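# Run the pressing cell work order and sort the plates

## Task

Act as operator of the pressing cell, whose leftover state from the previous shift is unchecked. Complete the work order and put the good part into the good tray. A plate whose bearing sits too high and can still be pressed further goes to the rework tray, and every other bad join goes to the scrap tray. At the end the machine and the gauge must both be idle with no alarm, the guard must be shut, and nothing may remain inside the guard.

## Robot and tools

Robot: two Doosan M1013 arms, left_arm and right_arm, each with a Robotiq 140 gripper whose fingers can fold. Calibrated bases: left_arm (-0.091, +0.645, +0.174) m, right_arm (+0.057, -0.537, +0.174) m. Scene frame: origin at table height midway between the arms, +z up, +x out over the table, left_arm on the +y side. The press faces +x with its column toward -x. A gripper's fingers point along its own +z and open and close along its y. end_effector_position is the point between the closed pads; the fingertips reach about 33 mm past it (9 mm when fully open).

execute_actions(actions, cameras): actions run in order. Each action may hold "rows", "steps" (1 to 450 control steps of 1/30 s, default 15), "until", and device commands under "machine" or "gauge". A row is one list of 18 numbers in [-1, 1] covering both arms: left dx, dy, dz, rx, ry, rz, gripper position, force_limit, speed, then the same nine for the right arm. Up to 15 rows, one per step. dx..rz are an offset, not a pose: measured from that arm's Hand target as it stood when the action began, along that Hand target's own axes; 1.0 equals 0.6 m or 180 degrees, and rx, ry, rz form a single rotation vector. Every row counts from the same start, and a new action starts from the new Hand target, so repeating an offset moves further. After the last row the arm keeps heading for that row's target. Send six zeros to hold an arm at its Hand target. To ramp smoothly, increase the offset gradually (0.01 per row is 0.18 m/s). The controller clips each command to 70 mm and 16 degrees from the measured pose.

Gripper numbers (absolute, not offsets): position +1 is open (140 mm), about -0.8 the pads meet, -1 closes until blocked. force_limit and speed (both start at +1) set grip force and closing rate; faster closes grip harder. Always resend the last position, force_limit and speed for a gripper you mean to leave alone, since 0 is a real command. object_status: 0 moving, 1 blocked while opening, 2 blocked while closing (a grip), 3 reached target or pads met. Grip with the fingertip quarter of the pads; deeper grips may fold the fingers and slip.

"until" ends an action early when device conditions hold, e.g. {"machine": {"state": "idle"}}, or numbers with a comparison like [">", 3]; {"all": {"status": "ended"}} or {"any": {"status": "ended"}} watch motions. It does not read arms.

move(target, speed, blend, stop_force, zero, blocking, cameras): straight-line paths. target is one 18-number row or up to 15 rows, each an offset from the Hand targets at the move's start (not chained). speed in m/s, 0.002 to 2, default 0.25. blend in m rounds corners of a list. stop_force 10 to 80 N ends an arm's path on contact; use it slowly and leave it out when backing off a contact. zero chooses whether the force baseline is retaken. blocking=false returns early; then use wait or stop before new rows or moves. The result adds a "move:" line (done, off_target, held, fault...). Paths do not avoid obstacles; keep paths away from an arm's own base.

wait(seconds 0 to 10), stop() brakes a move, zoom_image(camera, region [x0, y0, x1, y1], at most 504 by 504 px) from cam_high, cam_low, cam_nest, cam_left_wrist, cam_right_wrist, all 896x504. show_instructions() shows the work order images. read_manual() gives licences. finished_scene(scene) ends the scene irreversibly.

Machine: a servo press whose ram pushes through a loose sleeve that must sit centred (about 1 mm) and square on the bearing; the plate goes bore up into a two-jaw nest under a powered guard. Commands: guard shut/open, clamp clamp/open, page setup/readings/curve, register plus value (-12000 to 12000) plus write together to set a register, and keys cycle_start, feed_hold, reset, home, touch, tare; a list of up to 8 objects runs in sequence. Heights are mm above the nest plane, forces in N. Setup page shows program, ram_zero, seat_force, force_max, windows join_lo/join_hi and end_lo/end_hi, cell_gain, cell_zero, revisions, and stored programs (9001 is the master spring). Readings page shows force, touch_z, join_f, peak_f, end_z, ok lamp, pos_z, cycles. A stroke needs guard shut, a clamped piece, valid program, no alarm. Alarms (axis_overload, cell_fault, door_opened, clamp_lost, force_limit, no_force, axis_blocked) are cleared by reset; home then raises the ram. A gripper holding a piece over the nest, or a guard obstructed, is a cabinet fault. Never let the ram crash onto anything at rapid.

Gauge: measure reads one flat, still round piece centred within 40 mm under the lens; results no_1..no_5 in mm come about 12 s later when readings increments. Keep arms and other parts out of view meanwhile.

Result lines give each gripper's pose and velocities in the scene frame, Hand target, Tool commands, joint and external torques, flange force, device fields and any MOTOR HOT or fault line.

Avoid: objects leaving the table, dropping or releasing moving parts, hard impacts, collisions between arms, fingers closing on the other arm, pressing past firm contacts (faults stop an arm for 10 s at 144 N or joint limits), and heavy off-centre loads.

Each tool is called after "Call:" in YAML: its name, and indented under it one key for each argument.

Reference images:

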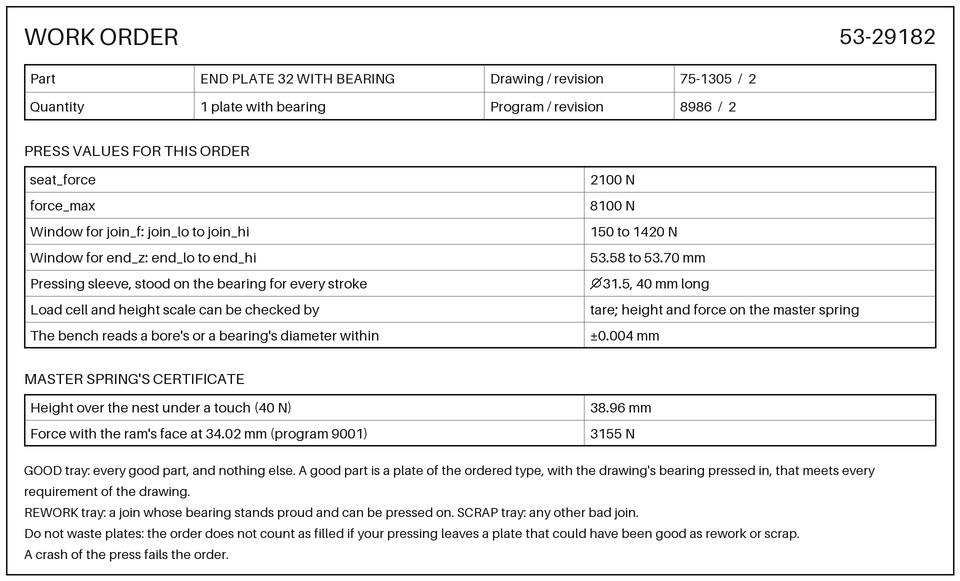

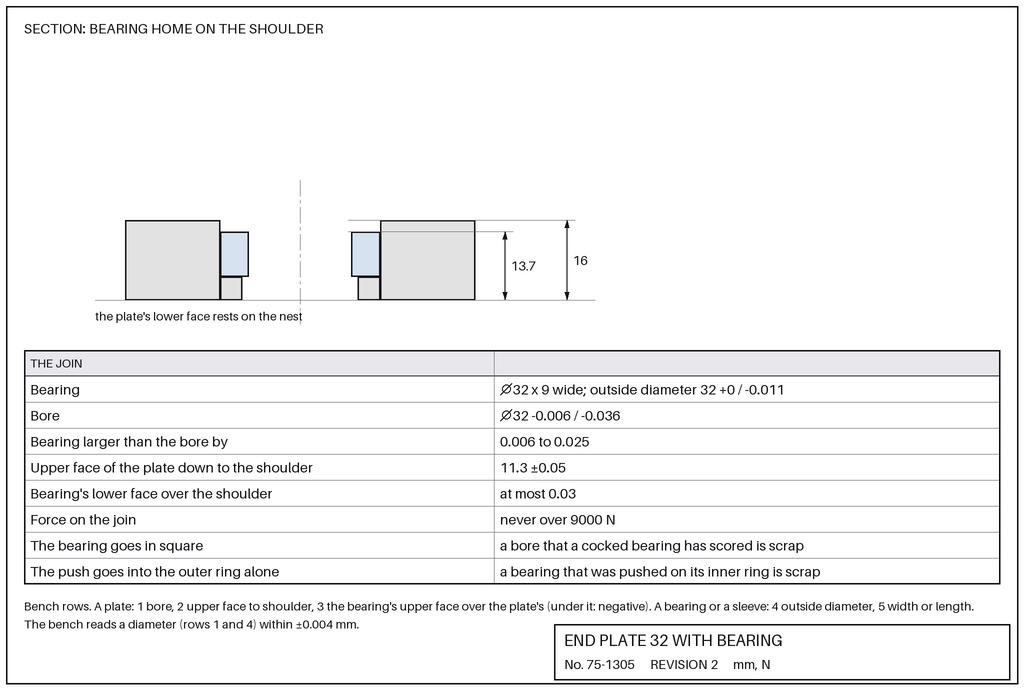

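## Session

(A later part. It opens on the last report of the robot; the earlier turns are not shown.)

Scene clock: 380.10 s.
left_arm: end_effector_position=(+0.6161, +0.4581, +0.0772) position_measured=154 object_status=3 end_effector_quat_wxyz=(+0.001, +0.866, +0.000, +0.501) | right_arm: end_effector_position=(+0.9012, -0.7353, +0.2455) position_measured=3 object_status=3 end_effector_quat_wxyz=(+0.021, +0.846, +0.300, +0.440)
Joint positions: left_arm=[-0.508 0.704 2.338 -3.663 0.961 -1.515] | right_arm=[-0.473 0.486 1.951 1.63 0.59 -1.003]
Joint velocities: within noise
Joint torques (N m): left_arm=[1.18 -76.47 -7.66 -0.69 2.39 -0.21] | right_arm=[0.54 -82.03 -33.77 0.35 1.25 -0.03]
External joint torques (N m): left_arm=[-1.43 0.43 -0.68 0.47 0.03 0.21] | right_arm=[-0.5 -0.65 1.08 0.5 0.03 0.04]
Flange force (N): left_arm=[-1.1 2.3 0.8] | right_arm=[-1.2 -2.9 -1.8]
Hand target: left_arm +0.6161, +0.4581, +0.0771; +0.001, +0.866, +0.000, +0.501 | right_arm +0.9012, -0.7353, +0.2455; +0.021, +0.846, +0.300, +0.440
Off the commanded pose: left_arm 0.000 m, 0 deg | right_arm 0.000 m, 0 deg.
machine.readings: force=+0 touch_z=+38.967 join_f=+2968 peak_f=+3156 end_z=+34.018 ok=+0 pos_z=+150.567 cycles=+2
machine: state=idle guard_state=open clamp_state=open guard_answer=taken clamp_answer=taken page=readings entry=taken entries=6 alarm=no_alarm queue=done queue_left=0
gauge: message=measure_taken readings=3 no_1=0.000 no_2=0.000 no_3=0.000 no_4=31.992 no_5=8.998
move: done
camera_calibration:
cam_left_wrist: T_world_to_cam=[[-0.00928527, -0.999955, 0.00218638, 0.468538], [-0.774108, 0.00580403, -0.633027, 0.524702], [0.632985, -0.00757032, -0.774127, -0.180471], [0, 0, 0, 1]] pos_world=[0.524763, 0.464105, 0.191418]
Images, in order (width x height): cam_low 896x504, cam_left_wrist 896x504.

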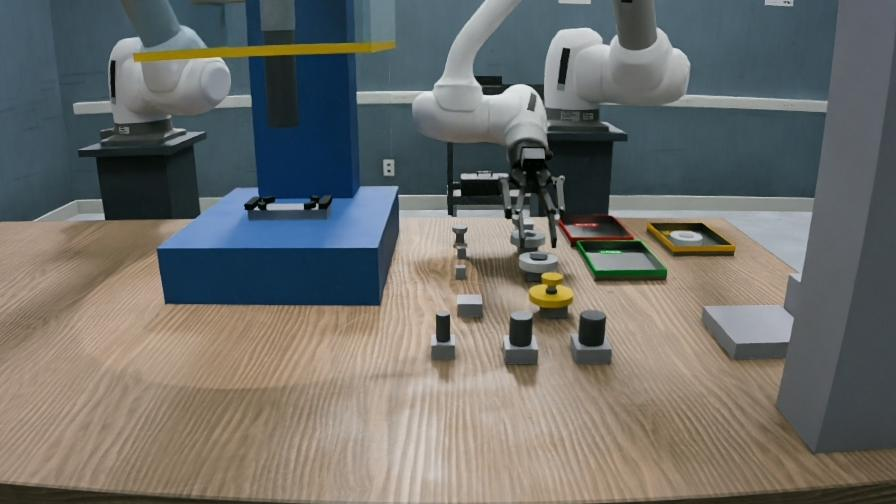

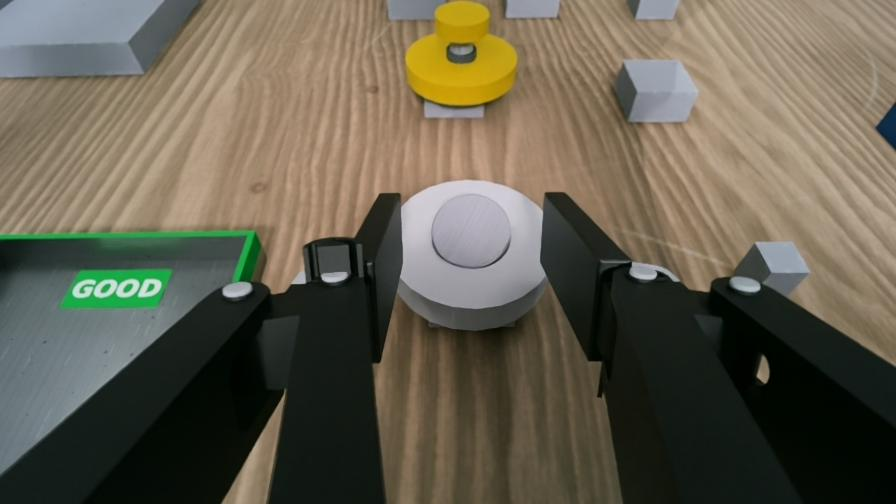

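Call:
move:
  target: [-0.0007,0,0.0262,0,0,0,-0.2,-1,0,0,0,0,0,0,0,1,1,1]
  speed: 0.03
  cameras: []

Call:
move:
  target: [-0.0043,0,0.0025,0,0,0,-0.2,-1,0,0,0,0,0,0,0,1,1,1]
  speed: 0.004
  stop_force: 10
  cameras: ["cam_low","cam_left_wrist"]

Call:
zoom_image:
  camera: "cam_left_wrist"
  region: [370, 160, 570, 360]

Call:
zoom_image:
  camera: "cam_low"
  region: [480, 190, 600, 300]

Scene clock: 382.57 s.
left_arm: end_effector_position=(+0.6294, +0.4580, +0.0689) position_measured=154 object_status=3 end_effector_quat_wxyz=(+0.001, +0.866, +0.000, +0.501) | right_arm: end_effector_position=(+0.9012, -0.7353, +0.2455) position_measured=3 object_status=3 end_effector_quat_wxyz=(+0.021, +0.846, +0.300, +0.440)
Joint positions: left_arm=[-0.495 0.725 2.312 -3.651 0.957 -1.514] | right_arm=[-0.473 0.486 1.951 1.63 0.59 -1.003]
Joint velocities: within noise
Joint torques (N m): left_arm=[-0.93 -78.76 -7.57 -0.53 2.34 -0.12] | right_arm=[0.94 -81.81 -33.83 0.36 1.26 -0.05]
External joint torques (N m): left_arm=[1.01 0.98 -0.92 0.26 0.09 0.12] | right_arm=[-0.68 -0.49 1.29 0.47 0.03 0.06]
Flange force (N): left_arm=[-0.8 -1.7 3.8] | right_arm=[-1.6 -2.9 -1.9]
Hand target: left_arm +0.6295, +0.4580, +0.0689; +0.001, +0.866, +0.000, +0.501 | right_arm +0.9012, -0.7353, +0.2455; +0.021, +0.846, +0.300, +0.440
Off the commanded pose: left_arm 0.000 m, 0 deg | right_arm 0.000 m, 0 deg.
machine.readings: force=+0 touch_z=+38.967 join_f=+2968 peak_f=+3156 end_z=+34.018 ok=+0 pos_z=+150.567 cycles=+2
machine: state=idle guard_state=open clamp_state=open guard_answer=taken clamp_answer=taken page=readings entry=taken entries=6 alarm=no_alarm queue=done queue_left=0
gauge: message=measure_taken readings=3 no_1=0.000 no_2=0.000 no_3=0.000 no_4=31.992 no_5=8.998
move: done
No camera images: "cameras" was empty.

Scene clock: 383.77 s.
left_arm: end_effector_position=(+0.6296, +0.4580, +0.0666) position_measured=154 object_status=3 end_effector_quat_wxyz=(+0.001, +0.866, +0.000, +0.501) | right_arm: end_effector_position=(+0.9012, -0.7353, +0.2455) position_measured=3 object_status=3 end_effector_quat_wxyz=(+0.021, +0.846, +0.300, +0.440)
Joint positions: left_arm=[-0.495 0.73 2.311 -3.649 0.961 -1.517] | right_arm=[-0.473 0.486 1.951 1.63 0.59 -1.003]
Joint velocities: within noise
Joint torques (N m): left_arm=[1.67 -69.77 -8.72 -0.43 -0.48 -0.16] | right_arm=[0.58 -82 -33.56 0.34 1.28 -0.02]
External joint torques (N m): left_arm=[-1.7 -8.02 0.41 0.18 2.89 0.16] | right_arm=[-0.65 0.25 1.08 0.5 0 0.03]
Flange force (N): left_arm=[7.5 0.6 -13.2] | right_arm=[-2.1 -2.4 -0.5]
Hand target: left_arm +0.6296, +0.4580, +0.0666; +0.001, +0.866, +0.000, +0.501 (not the last commanded pose) | right_arm +0.9012, -0.7353, +0.2455; +0.021, +0.846, +0.300, +0.440
Off the commanded pose: left_arm 0.001 m, 0 deg | right_arm 0.000 m, 0 deg.
machine.readings: force=+0 touch_z=+38.967 join_f=+2968 peak_f=+3156 end_z=+34.018 ok=+0 pos_z=+150.567 cycles=+2
machine: state=idle guard_state=open clamp_state=open guard_answer=taken clamp_answer=taken page=readings entry=taken entries=6 alarm=no_alarm queue=done queue_left=0
gauge: message=measure_taken readings=3 no_1=0.000 no_2=0.000 no_3=0.000 no_4=31.992 no_5=8.998
move: contact (left_arm)
camera_calibration:
cam_left_wrist: T_world_to_cam=[[-0.00928583, -0.999955, 0.00218314, 0.468587], [-0.773881, 0.0058038, -0.633304, 0.52837], [0.633263, -0.00757025, -0.7739, -0.197414], [0, 0, 0, 1]] pos_world=[0.538262, 0.464005, 0.180818]
Images, in order (width x height): cam_low 896x504, cam_left_wrist 896x504.

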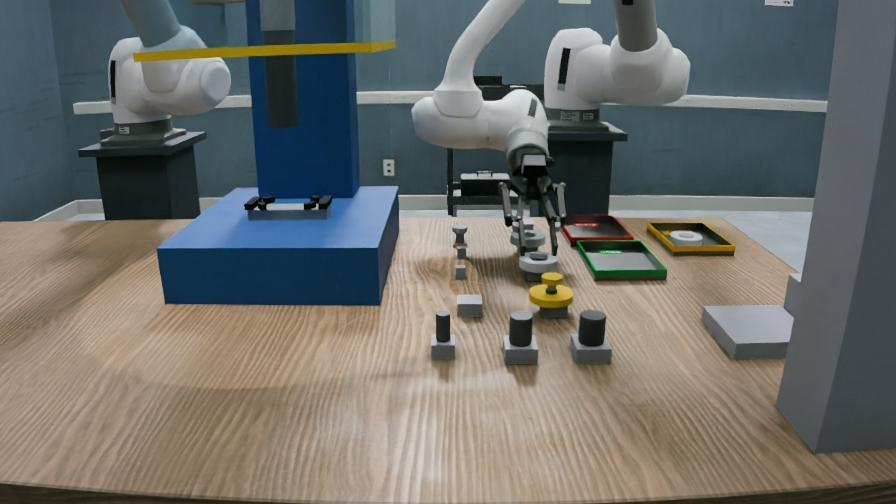

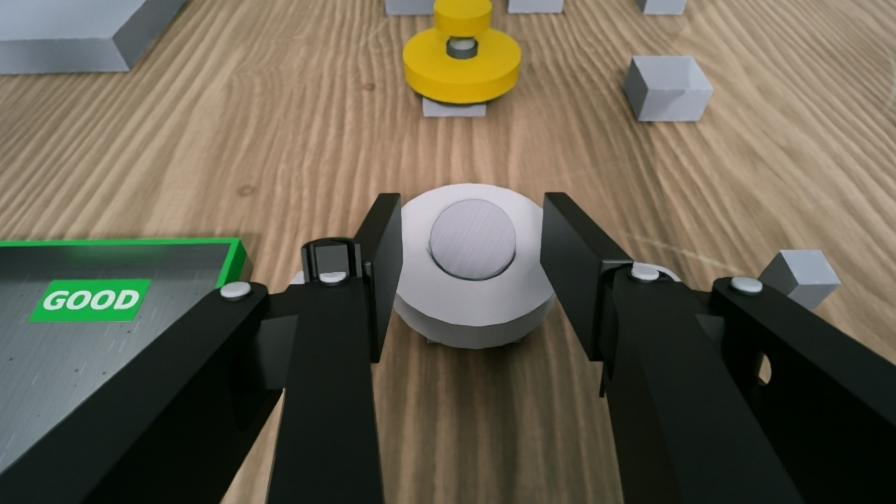

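Scaled by 2.520 from the camera's 896x504 image, which has a finer 1280x720 frame.

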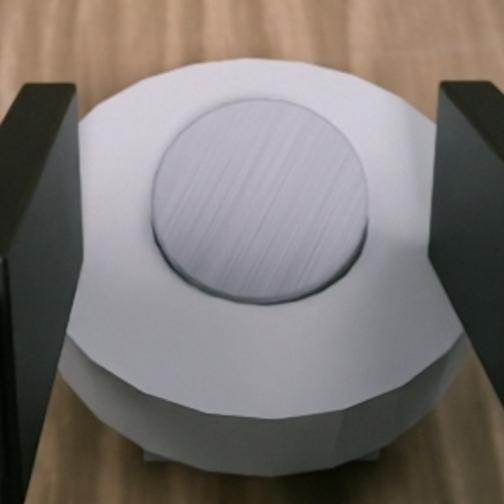

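Scaled by 4.200 from the camera's 896x504 image, which has a finer 1280x720 frame.

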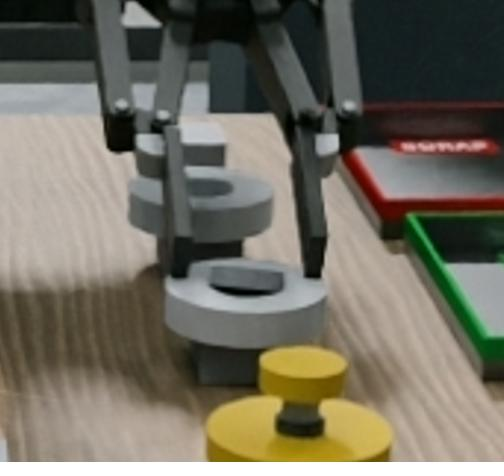

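Call:
move:
  target: [0.0034,0,0.0040,0,0,0,-0.2,-1,0,0,0,0,0,0,0,1,1,1]
  speed: 0.01
  cameras: []

Call:
execute_actions:
  actions:
    - {"rows":[[0,0,0,0,0,0,-1,-1,-1,0,0,0,0,0,0,1,1,1]],"steps":60}
  cameras: ["cam_low","cam_left_wrist"]

Call:
zoom_image:
  camera: "cam_left_wrist"
  region: [370, 160, 570, 360]

Call:
move:
  target: [0.0217,0,-0.0125,0,0,0,-1,-1,-1,0,0,0,0,0,0,1,1,1]
  speed: 0.015
  cameras: ["cam_low","cam_left_wrist"]

Call:
zoom_image:
  camera: "cam_left_wrist"
  region: [370, 160, 570, 360]

Scene clock: 385.27 s.
left_arm: end_effector_position=(+0.6326, +0.4580, +0.0671) position_measured=154 object_status=3 end_effector_quat_wxyz=(+0.001, +0.866, +0.000, +0.501) | right_arm: end_effector_position=(+0.9012, -0.7353, +0.2455) position_measured=3 object_status=3 end_effector_quat_wxyz=(+0.021, +0.846, +0.300, +0.440)
Joint positions: left_arm=[-0.492 0.729 2.306 -3.648 0.955 -1.514] | right_arm=[-0.473 0.486 1.951 1.63 0.59 -1.003]
Joint velocities: within noise
Joint torques (N m): left_arm=[1.56 -78.39 -7.9 -0.59 2.16 -0.04] | right_arm=[0.73 -81.67 -33.7 0.32 1.28 0]
External joint torques (N m): left_arm=[-1.57 0.21 -0.57 0.33 0.26 0.04] | right_arm=[-0.52 -0.92 1.18 0.51 0.02 0.01]
Flange force (N): left_arm=[-1.4 2.6 0.1] | right_arm=[-1.2 -3.3 -2.2]
Hand target: left_arm +0.6327, +0.4580, +0.0672; +0.001, +0.866, +0.000, +0.501 | right_arm +0.9012, -0.7353, +0.2455; +0.021, +0.846, +0.300, +0.440
Off the commanded pose: left_arm 0.000 m, 0 deg | right_arm 0.000 m, 0 deg.
machine.readings: force=+0 touch_z=+38.967 join_f=+2968 peak_f=+3156 end_z=+34.018 ok=+0 pos_z=+150.567 cycles=+2
machine: state=idle guard_state=open clamp_state=open guard_answer=taken clamp_answer=taken page=readings entry=taken entries=6 alarm=no_alarm queue=done queue_left=0
gauge: message=measure_taken readings=3 no_1=0.000 no_2=0.000 no_3=0.000 no_4=31.992 no_5=8.998
move: done
No camera images: "cameras" was empty.

Scene clock: 387.47 s.
left_arm: end_effector_position=(+0.6327, +0.4580, +0.0672) position_measured=184 object_status=2 end_effector_quat_wxyz=(+0.001, +0.866, +0.000, +0.501) | right_arm: end_effector_position=(+0.9012, -0.7353, +0.2455) position_measured=3 object_status=3 end_effector_quat_wxyz=(+0.021, +0.846, +0.300, +0.440)
Joint positions: left_arm=[-0.492 0.729 2.306 -3.648 0.955 -1.514] | right_arm=[-0.473 0.486 1.951 1.63 0.59 -1.003]
Joint velocities: within noise
Joint torques (N m): left_arm=[9 -63.63 0.67 -3.99 -2.9 -0.03] | right_arm=[0.65 -82.16 -33.73 0.35 1.28 -0.03]
External joint torques (N m): left_arm=[-8.93 -14.45 -9.26 3.72 5.33 0.03] | right_arm=[-0.66 -0.39 1.05 0.51 0 0.05]
Flange force (N): left_arm=[14.3 11.6 -9.7] | right_arm=[-1.6 -2.6 -1.5]
Hand target: left_arm +0.6327, +0.4580, +0.0672; +0.001, +0.866, +0.000, +0.501 | right_arm +0.9012, -0.7353, +0.2455; +0.021, +0.846, +0.300, +0.440
Off the commanded pose: left_arm 0.000 m, 0 deg | right_arm 0.000 m, 0 deg.
machine.readings: force=+0 touch_z=+38.967 join_f=+2968 peak_f=+3156 end_z=+34.018 ok=+0 pos_z=+150.567 cycles=+2
machine: state=idle guard_state=open clamp_state=open guard_answer=taken clamp_answer=taken page=readings entry=taken entries=6 alarm=no_alarm queue=done queue_left=0
gauge: message=measure_taken readings=3 no_1=0.000 no_2=0.000 no_3=0.000 no_4=31.992 no_5=8.998
camera_calibration:
cam_left_wrist: T_world_to_cam=[[-0.00928591, -0.999954, 0.00218409, 0.468615], [-0.77397, 0.00580433, -0.633195, 0.531178], [0.633154, -0.00757022, -0.773989, -0.198837], [0, 0, 0, 1]] pos_world=[0.541362, 0.464005, 0.181418]
Images, in order (width x height): cam_low 896x504, cam_left_wrist 896x504.

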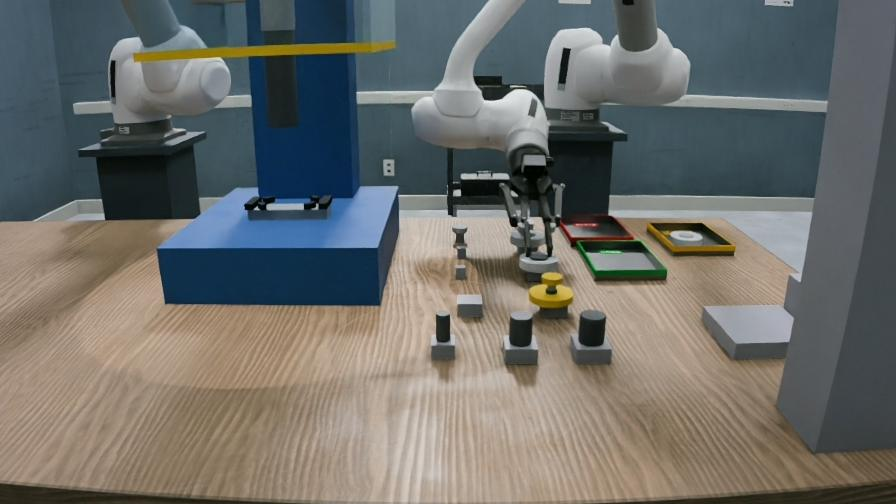

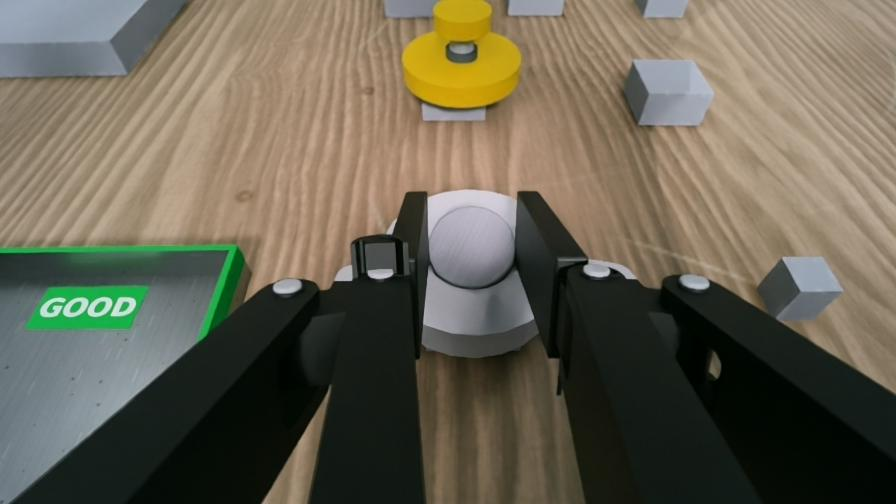

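Scaled by 2.520 from the camera's 896x504 image, which has a finer 1280x720 frame.

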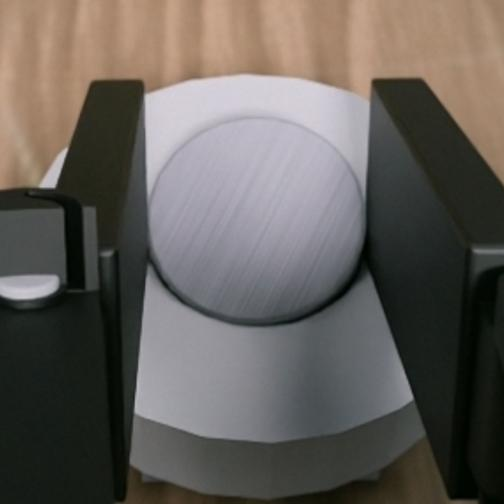

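Scene clock: 388.73 s.
left_arm: end_effector_position=(+0.6327, +0.4581, +0.0821) position_measured=184 object_status=2 end_effector_quat_wxyz=(+0.001, +0.866, +0.000, +0.501) | right_arm: end_effector_position=(+0.9012, -0.7353, +0.2455) position_measured=3 object_status=3 end_effector_quat_wxyz=(+0.021, +0.846, +0.300, +0.440)
Joint positions: left_arm=[-0.492 0.697 2.311 -3.657 0.932 -1.497] | right_arm=[-0.473 0.486 1.951 1.63 0.59 -1.003]
Joint velocities: within noise
Joint torques (N m): left_arm=[1.11 -78.06 -8.88 -0.65 2.61 -0.01] | right_arm=[0.67 -81.97 -33.77 0.28 1.25 0]
External joint torques (N m): left_arm=[-1.09 1.36 -0.83 0.31 -0.18 0.01] | right_arm=[-0.49 -0.27 1.19 0.56 0.03 0.01]
Flange force (N): left_arm=[-2.1 2.2 2.5] | right_arm=[-1.7 -3.1 -1.2]
Hand target: left_arm +0.6327, +0.4580, +0.0822; +0.001, +0.866, +0.000, +0.501 | right_arm +0.9012, -0.7353, +0.2455; +0.021, +0.846, +0.300, +0.440
Off the commanded pose: left_arm 0.000 m, 0 deg | right_arm 0.000 m, 0 deg.
machine.readings: force=+0 touch_z=+38.967 join_f=+2968 peak_f=+3156 end_z=+34.018 ok=+0 pos_z=+150.567 cycles=+2
machine: state=idle guard_state=open clamp_state=open guard_answer=taken clamp_answer=taken page=readings entry=taken entries=6 alarm=no_alarm queue=done queue_left=0
gauge: message=measure_taken readings=3 no_1=0.000 no_2=0.000 no_3=0.000 no_4=31.992 no_5=8.998
move: done
camera_calibration:
cam_left_wrist: T_world_to_cam=[[-0.00928544, -0.999955, 0.00218448, 0.468682], [-0.77397, 0.00580372, -0.633195, 0.540612], [0.633154, -0.00757022, -0.773989, -0.187304], [0, 0, 0, 1]] pos_world=[0.541362, 0.464105, 0.196318]
Images, in order (width x height): cam_low 896x504, cam_left_wrist 896x504.

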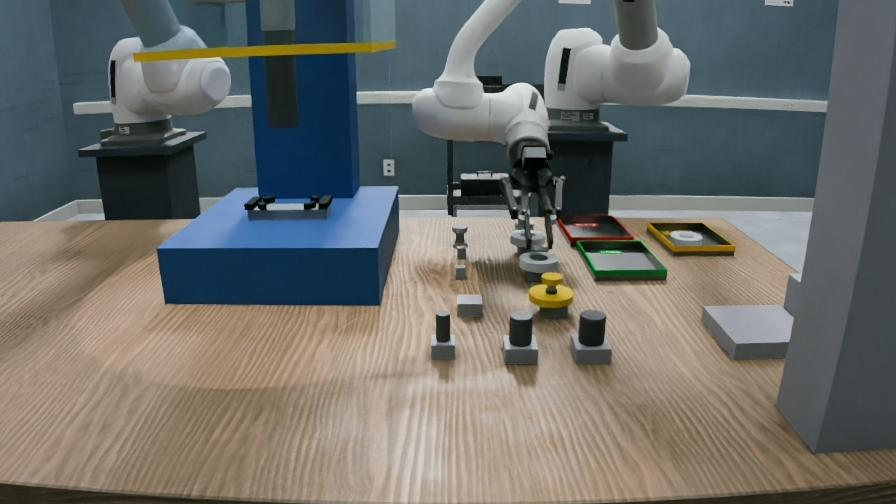

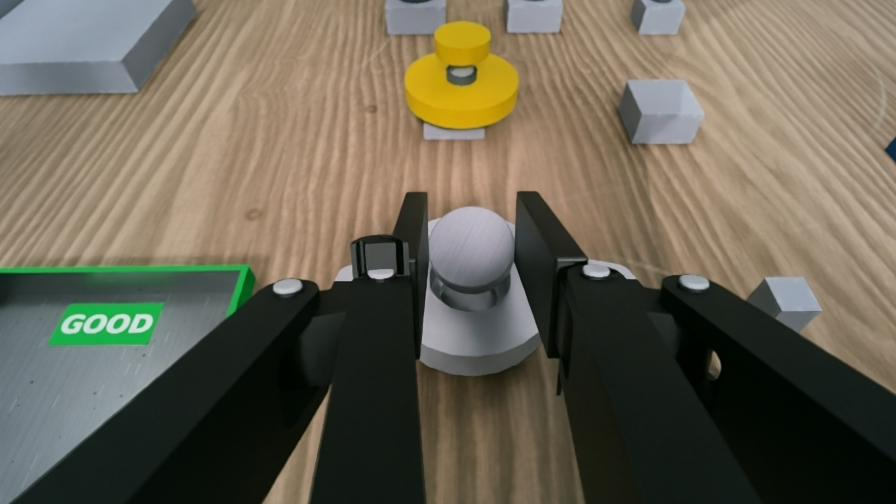

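Scaled by 2.520 from the camera's 896x504 image, which has a finer 1280x720 frame.

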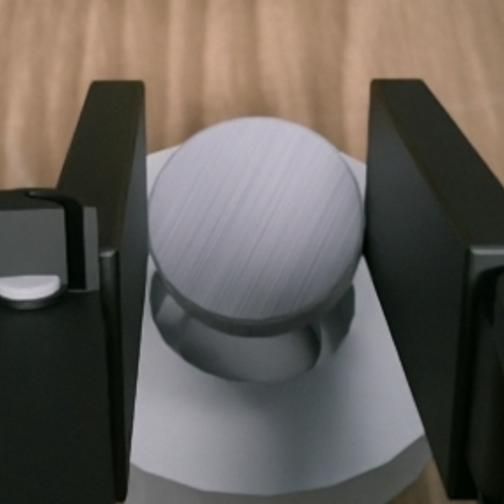

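Call:
move:
  target:
    - [0.0988,0,-0.0955,0,0,0,-1,-1,-1,0,0,0,0,0,0,1,1,1]
    - [0.3162,-0.4033,0.2549,0,-0.0667,0,-1,-1,-1,0,0,0,0,0,0,1,1,1]
    - [0.2131,-0.465,0.4030,0,-0.0667,0,-1,-1,-1,0,0,0,0,0,0,1,1,1]
  speed: 0.12
  blend: [0.02,0.03,0]
  cameras: ["cam_high","cam_low","cam_left_wrist"]

Call:
zoom_image:
  camera: "cam_left_wrist"
  region: [370, 160, 570, 360]

Scene clock: 394.80 s.
left_arm: end_effector_position=(+0.9064, +0.7366, +0.0721) position_measured=184 object_status=2 end_effector_quat_wxyz=(+0.001, +0.913, +0.000, +0.407) | right_arm: end_effector_position=(+0.9012, -0.7353, +0.2455) position_measured=3 object_status=3 end_effector_quat_wxyz=(+0.021, +0.846, +0.300, +0.440)
Joint positions: left_arm=[0.062 0.799 1.754 -2.904 0.256 -1.749] | right_arm=[-0.473 0.486 1.951 1.63 0.59 -1.003]
Joint velocities: within noise
Joint torques (N m): left_arm=[1.31 -101.89 -23.55 -2.9 2.24 0.14] | right_arm=[0.38 -82.09 -33.61 0.33 1.32 -0.06]
External joint torques (N m): left_arm=[-1.06 2.31 -1.16 0.46 -0.17 -0.15] | right_arm=[-0.26 0.57 1.33 0.49 -0.04 0.07]
Flange force (N): left_arm=[1.9 -1.4 5.7] | right_arm=[-2.0 -2.8 0.0]
Hand target: left_arm +0.9064, +0.7366, +0.0720; +0.001, +0.913, +0.000, +0.407 | right_arm +0.9012, -0.7353, +0.2455; +0.021, +0.846, +0.300, +0.440
Off the commanded pose: left_arm 0.000 m, 0 deg | right_arm 0.000 m, 0 deg.
machine.readings: force=+0 touch_z=+38.967 join_f=+2968 peak_f=+3156 end_z=+34.018 ok=+0 pos_z=+150.567 cycles=+2
machine: state=idle guard_state=open clamp_state=open guard_answer=taken clamp_answer=taken page=readings entry=taken entries=6 alarm=no_alarm queue=done queue_left=0
gauge: message=measure_taken readings=3 no_1=0.000 no_2=0.000 no_3=0.000 no_4=31.992 no_5=8.998
move: done
camera_calibration:
cam_left_wrist: T_world_to_cam=[[-0.00902568, -0.999952, 0.00374779, 0.749398], [-0.888743, 0.00630396, -0.458363, 0.83562], [0.458317, -0.00746785, -0.888757, -0.199534], [0, 0, 0, 1]] pos_world=[0.840865, 0.742605, 0.202871]
Images, in order (width x height): cam_high 896x504, cam_low 896x504, cam_left_wrist 896x504.

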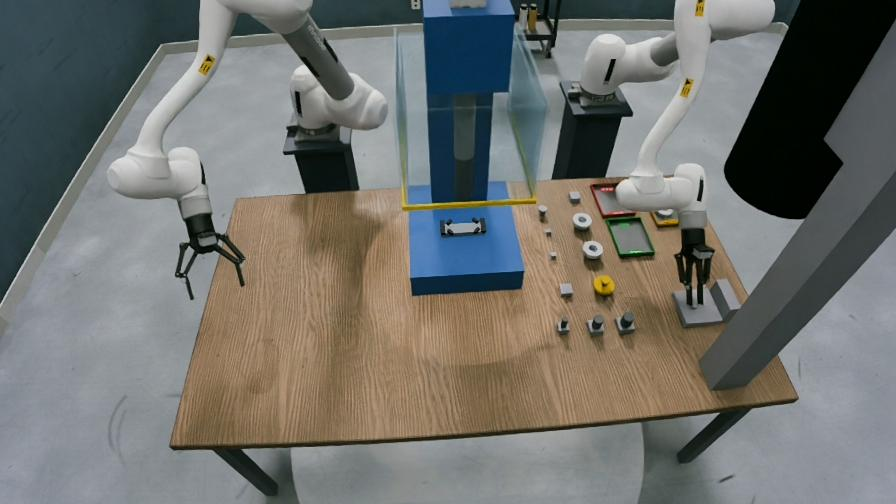

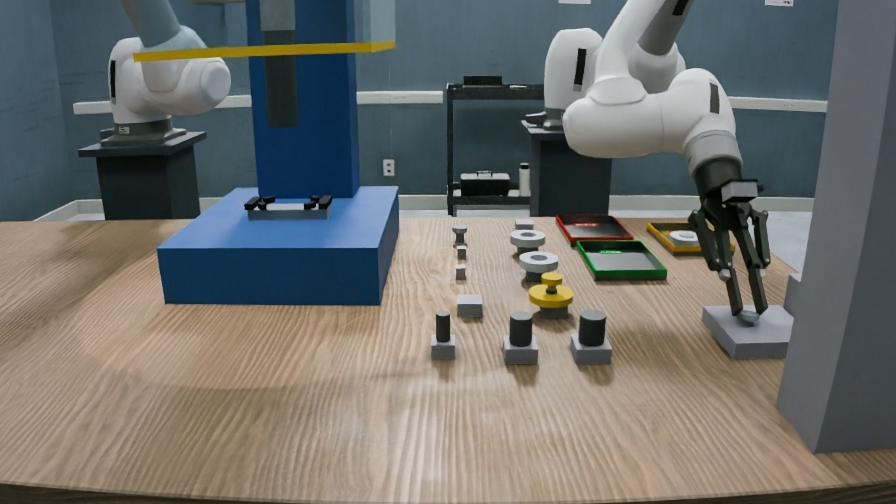

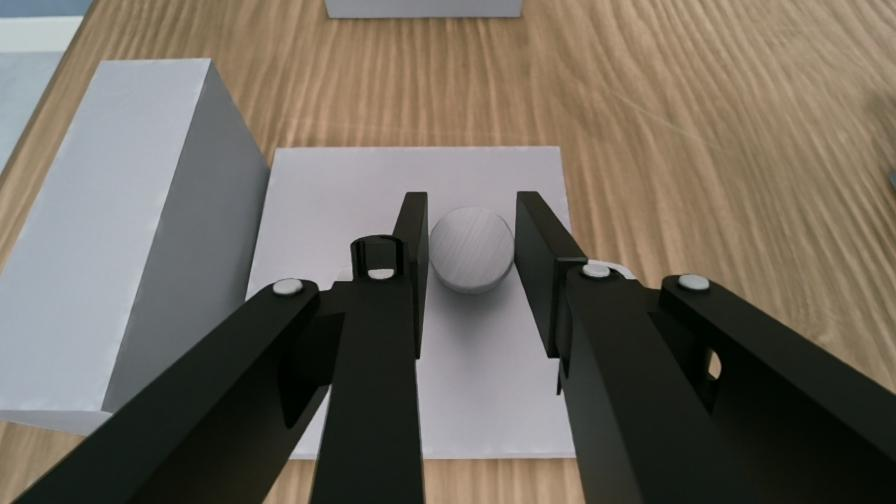

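Scaled by 2.520 from the camera's 896x504 image, which has a finer 1280x720 frame.

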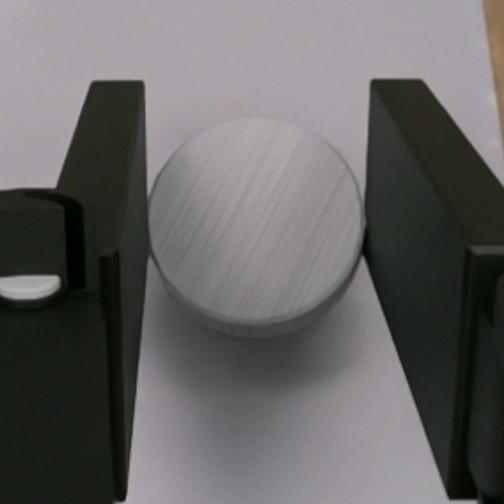

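Call:
move:
  target: [-0.0272,0,0.0245,0,0,0,-1,-1,-1,0,0,0,0,0,0,1,1,1]
  speed: 0.006
  stop_force: 10
  cameras: ["cam_left_wrist"]

Call:
zoom_image:
  camera: "cam_left_wrist"
  region: [370, 160, 570, 360]

Scene clock: 398.23 s.
left_arm: end_effector_position=(+0.9064, +0.7366, +0.0617) position_measured=184 object_status=2 end_effector_quat_wxyz=(+0.001, +0.913, +0.000, +0.407) | right_arm: end_effector_position=(+0.9012, -0.7353, +0.2455) position_measured=3 object_status=3 end_effector_quat_wxyz=(+0.021, +0.846, +0.300, +0.440)
Joint positions: left_arm=[0.062 0.813 1.752 -2.915 0.268 -1.738] | right_arm=[-0.473 0.486 1.951 1.63 0.59 -1.003]
Joint velocities: within noise
Joint torques (N m): left_arm=[6.02 -92.31 -18.41 -3.18 -0.41 -0.16] | right_arm=[0.72 -81.93 -33.69 0.38 1.29 -0.02]
External joint torques (N m): left_arm=[-5.71 -7.67 -5.81 0.79 2.48 0.16] | right_arm=[-0.55 -0.47 1.16 0.46 0 0.03]
Flange force (N): left_arm=[8.1 4.2 -2.1] | right_arm=[-1.4 -2.9 -1.6]
Hand target: left_arm +0.9064, +0.7366, +0.0618; +0.001, +0.913, +0.000, +0.407 (not the last commanded pose) | right_arm +0.9012, -0.7353, +0.2455; +0.021, +0.846, +0.300, +0.440
Off the commanded pose: left_arm 0.012 m, 0 deg | right_arm 0.000 m, 0 deg.
machine.readings: force=+0 touch_z=+38.967 join_f=+2968 peak_f=+3156 end_z=+34.018 ok=+0 pos_z=+150.567 cycles=+2
machine: state=idle guard_state=open clamp_state=open guard_answer=taken clamp_answer=taken page=readings entry=taken entries=6 alarm=no_alarm queue=done queue_left=0
gauge: message=measure_taken readings=3 no_1=0.000 no_2=0.000 no_3=0.000 no_4=31.992 no_5=8.998
move: contact (left_arm)
camera_calibration:
cam_left_wrist: T_world_to_cam=[[-0.00907132, -0.999951, 0.00383676, 0.749458], [-0.888742, 0.00630374, -0.458364, 0.830853], [0.458317, -0.00756785, -0.888757, -0.208702], [0, 0, 0, 1]] pos_world=[0.840864, 0.742605, 0.192472]
Images, in order (width x height): cam_left_wrist 896x504.

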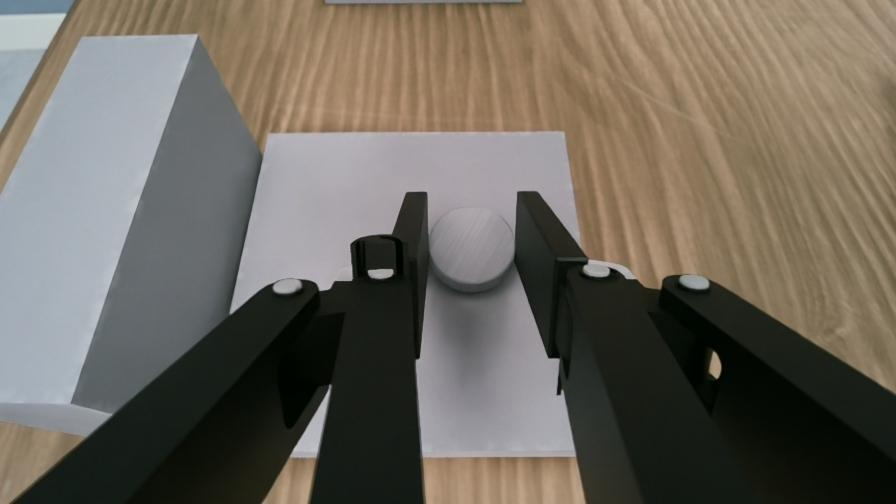

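Scaled by 2.520 from the camera's 896x504 image, which has a finer 1280x720 frame.

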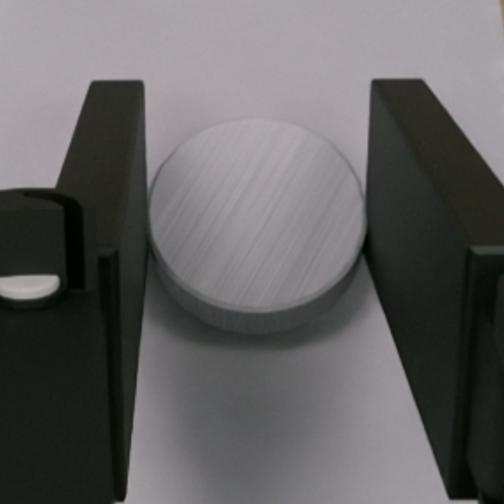

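Call:
execute_actions:
  actions:
    - {"rows":[[0.0006,0,-0.0003,0,0,0,-1,-1,-1,0,0,0,0,0,0,1,1,1]],"steps":10}
    - {"rows":[[0,0,0,0,0,0,-0.25,-1,-1,0,0,0,0,0,0,1,1,1]],"steps":35}
  cameras: ["cam_left_wrist"]

Call:
zoom_image:
  camera: "cam_left_wrist"
  region: [370, 160, 570, 360]

Scene clock: 400.87 s.
left_arm: end_effector_position=(+0.9065, +0.7367, +0.0622) position_measured=160 object_status=3 end_effector_quat_wxyz=(+0.001, +0.913, +0.000, +0.407) | right_arm: end_effector_position=(+0.9012, -0.7353, +0.2455) position_measured=3 object_status=3 end_effector_quat_wxyz=(+0.021, +0.846, +0.300, +0.440)
Joint positions: left_arm=[0.062 0.813 1.752 -2.914 0.267 -1.739] | right_arm=[-0.473 0.486 1.951 1.63 0.59 -1.003]
Joint velocities: within noise
Joint torques (N m): left_arm=[1.07 -101.05 -22.86 -2.82 2.08 -0.13] | right_arm=[0.56 -81.95 -33.81 0.31 1.27 -0.06]
External joint torques (N m): left_arm=[-0.81 1.11 -1.33 0.44 -0.02 0.12] | right_arm=[-0.61 0.42 1.43 0.53 0.01 0.08]
External joint torques at the end of the 1st action: left_arm=[-2.06 -1.09 -2.03 0.28 0.54 0.1] | right_arm=[-0.43 -1.03 0.95 0.48 0.01 0.02]
Flange force (N): left_arm=[1.8 -0.7 4.1] | right_arm=[-2.3 -2.9 -0.6]
Flange force at the end of the 1st action (N): left_arm=[2.7 1.5 1.8] | right_arm=[-0.8 -3.0 -2.1]
Hand target: left_arm +0.9065, +0.7366, +0.0622; +0.001, +0.913, +0.000, +0.407 | right_arm +0.9012, -0.7353, +0.2455; +0.021, +0.846, +0.300, +0.440
Off the commanded pose: left_arm 0.000 m, 0 deg | right_arm 0.000 m, 0 deg.
machine.readings: force=+0 touch_z=+38.967 join_f=+2968 peak_f=+3156 end_z=+34.018 ok=+0 pos_z=+150.567 cycles=+2
machine: state=idle guard_state=open clamp_state=open guard_answer=taken clamp_answer=taken page=readings entry=taken entries=6 alarm=no_alarm queue=done queue_left=0
gauge: message=measure_taken readings=3 no_1=0.000 no_2=0.000 no_3=0.000 no_4=31.992 no_5=8.998
camera_calibration:
cam_left_wrist: T_world_to_cam=[[-0.00898264, -0.999952, 0.00388375, 0.749475], [-0.888784, 0.00620406, -0.458285, 0.831218], [0.458239, -0.00756842, -0.888797, -0.208318], [0, 0, 0, 1]] pos_world=[0.840965, 0.742705, 0.192872]
Images, in order (width x height): cam_left_wrist 896x504.

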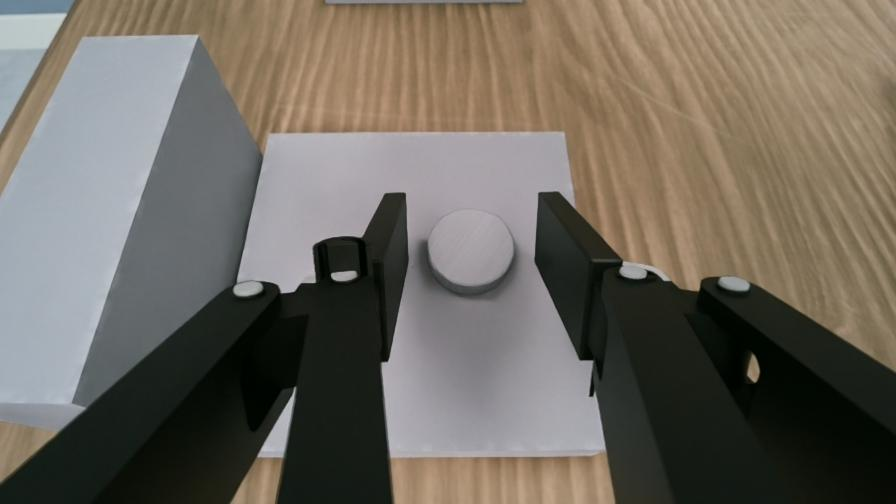

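Scaled by 2.520 from the camera's 896x504 image, which has a finer 1280x720 frame.

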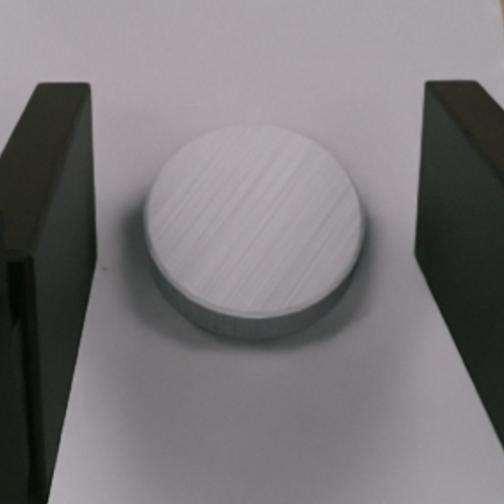

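Call:
move:
  target:
    - [0,0,-0.05,0,0,0,-0.25,-1,-1,0,0,0,0,0,0,1,1,1]
    - [0,0,-0.2,0,0.0667,0,0.28,-1,0,0,0,0,0,0,0,1,1,1]
  speed: 0.15
  blend: [0.01,0]
  cameras: []

Scene clock: 403.47 s.
left_arm: end_effector_position=(+0.8172, +0.7369, +0.1423) position_measured=94 object_status=0 end_effector_quat_wxyz=(+0.001, +0.866, +0.000, +0.501) | right_arm: end_effector_position=(+0.9012, -0.7353, +0.2455) position_measured=3 object_status=3 end_effector_quat_wxyz=(+0.021, +0.846, +0.300, +0.440)
Joint positions: left_arm=[0.079 0.67 2.026 -2.995 0.606 -1.645] | right_arm=[-0.473 0.486 1.951 1.63 0.59 -1.003]
Joint velocities: within noise
Joint torques (N m): left_arm=[1.07 -85.44 -18.76 -2.3 2.38 -0.11] | right_arm=[0.66 -82.04 -33.69 0.32 1.25 -0.04]
External joint torques (N m): left_arm=[-0.88 0.65 -1.24 0.35 0.03 0.11] | right_arm=[-0.42 -1.12 0.92 0.52 0.05 0.05]
Flange force (N): left_arm=[0.6 0.2 3.2] | right_arm=[-0.7 -2.9 -2.2]
Hand target: left_arm +0.8172, +0.7369, +0.1423; +0.001, +0.866, +0.000, +0.501 | right_arm +0.9012, -0.7353, +0.2455; +0.021, +0.846, +0.300, +0.440
Off the commanded pose: left_arm 0.000 m, 0 deg | right_arm 0.000 m, 0 deg.
machine.readings: force=+0 touch_z=+38.967 join_f=+2968 peak_f=+3156 end_z=+34.018 ok=+0 pos_z=+150.567 cycles=+2
machine: state=idle guard_state=open clamp_state=open guard_answer=taken clamp_answer=taken page=readings entry=taken entries=6 alarm=no_alarm queue=done queue_left=0
gauge: message=measure_taken readings=3 no_1=0.000 no_2=0.000 no_3=0.000 no_4=31.992 no_5=8.998
move: done
No camera images: "cameras" was empty.

Call:
move:
  target: [0.0732,0.2937,-0.2289,-0.433,0,0.25,0.28,-1,0,0,0,0,0,0,0,1,1,1]
  speed: 0.25
  cameras: []

Call:
move:
  target:
    - [-0.2156,0.1033,0.1766,0,0,0,0.28,-1,0,0,0,0,0,0,0,1,1,1]
    - [-0.2155,0.1033,0.2764,0,0,0,0.28,-1,0,0,0,0,0,0,0,1,1,1]
  speed: [0.15,0.06]
  blend: [0.01,0]
  cameras: ["cam_left_wrist"]

Scene clock: 407.73 s.
left_arm: end_effector_position=(+0.7199, +0.5610, +0.2492) position_measured=94 object_status=3 end_effector_quat_wxyz=(+0.354, +0.611, -0.613, +0.354) | right_arm: end_effector_position=(+0.9012, -0.7353, +0.2455) position_measured=3 object_status=3 end_effector_quat_wxyz=(+0.021, +0.846, +0.300, +0.440)
Joint positions: left_arm=[0.191 0.738 1.558 -1.046 1.372 -2.414] | right_arm=[-0.473 0.486 1.951 1.63 0.59 -1.003]
Joint velocities: within noise
Joint torques (N m): left_arm=[0.69 -100.01 -27.05 -0.7 1.88 -0.15] | right_arm=[0.64 -81.72 -33.61 0.35 1.26 0.02]
External joint torques (N m): left_arm=[-0.55 1.56 -1.4 0.55 -0.27 0.14] | right_arm=[-0.64 -0.21 1.14 0.49 0.01 0]
Flange force (N): left_arm=[-1.8 -5.0 0.0] | right_arm=[-1.8 -2.8 -1.3]
Hand target: left_arm +0.7198, +0.5610, +0.2492; +0.354, +0.611, -0.613, +0.354 | right_arm +0.9012, -0.7353, +0.2455; +0.021, +0.846, +0.300, +0.440
Off the commanded pose: left_arm 0.000 m, 0 deg | right_arm 0.000 m, 0 deg.
machine.readings: force=+0 touch_z=+38.967 join_f=+2968 peak_f=+3156 end_z=+34.018 ok=+0 pos_z=+150.567 cycles=+2
machine: state=idle guard_state=open clamp_state=open guard_answer=taken clamp_answer=taken page=readings entry=taken entries=6 alarm=no_alarm queue=done queue_left=0
gauge: message=measure_taken readings=3 no_1=0.000 no_2=0.000 no_3=0.000 no_4=31.992 no_5=8.998
move: done
No camera images: "cameras" was empty.

Scene clock: 410.27 s.
left_arm: end_effector_position=(+0.6581, +0.4819, +0.0544) position_measured=94 object_status=3 end_effector_quat_wxyz=(+0.354, +0.611, -0.613, +0.354) | right_arm: end_effector_position=(+0.9012, -0.7353, +0.2455) position_measured=3 object_status=3 end_effector_quat_wxyz=(+0.021, +0.846, +0.300, +0.440)
Joint positions: left_arm=[0.105 0.906 1.73 -1.201 1.175 -2.117] | right_arm=[-0.473 0.486 1.951 1.63 0.59 -1.003]
Joint velocities: within noise
Joint torques (N m): left_arm=[0.96 -100.32 -15.41 -0.66 2.16 -0.01] | right_arm=[0.64 -82.08 -33.77 0.33 1.29 -0.04]
External joint torques (N m): left_arm=[-0.84 1.71 -1.11 0.26 -0.1 0.01] | right_arm=[-0.59 0.05 1.26 0.51 -0.01 0.05]
Flange force (N): left_arm=[-2.3 -3.9 1.6] | right_arm=[-1.9 -2.8 -0.9]
Hand target: left_arm +0.6581, +0.4818, +0.0543; +0.354, +0.611, -0.613, +0.354 | right_arm +0.9012, -0.7353, +0.2455; +0.021, +0.846, +0.300, +0.440
Off the commanded pose: left_arm 0.000 m, 0 deg | right_arm 0.000 m, 0 deg.
machine.readings: force=+0 touch_z=+38.967 join_f=+2968 peak_f=+3156 end_z=+34.018 ok=+0 pos_z=+150.567 cycles=+2
machine: state=idle guard_state=open clamp_state=open guard_answer=taken clamp_answer=taken page=readings entry=taken entries=6 alarm=no_alarm queue=done queue_left=0
gauge: message=measure_taken readings=3 no_1=0.000 no_2=0.000 no_3=0.000 no_4=31.992 no_5=8.998
move: done
camera_calibration:
cam_left_wrist: T_world_to_cam=[[-0.999956, 0.00929922, -0.000940298, 0.658497], [0.0077927, 0.773929, -0.633225, -0.34205], [-0.00516077, -0.633204, -0.773968, 0.4969], [0, 0, 0, 1]] pos_world=[0.663698, 0.573238, 0.168609]
Images, in order (width x height): cam_left_wrist 896x504.

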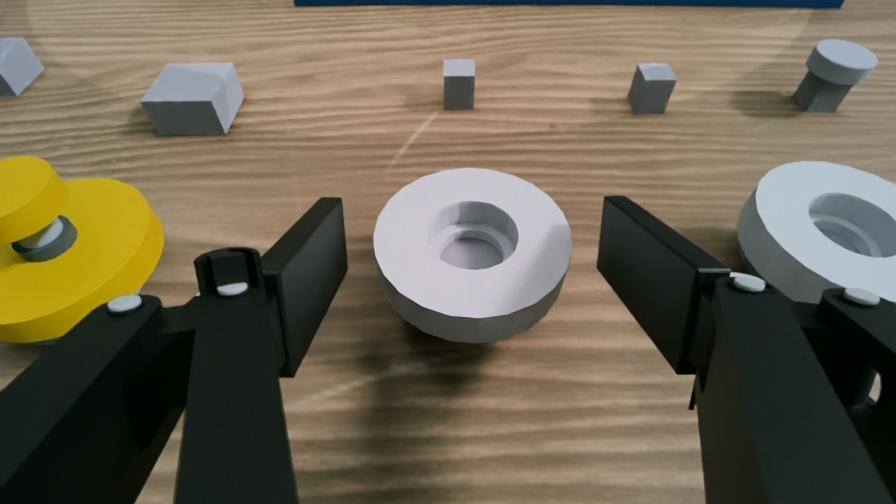

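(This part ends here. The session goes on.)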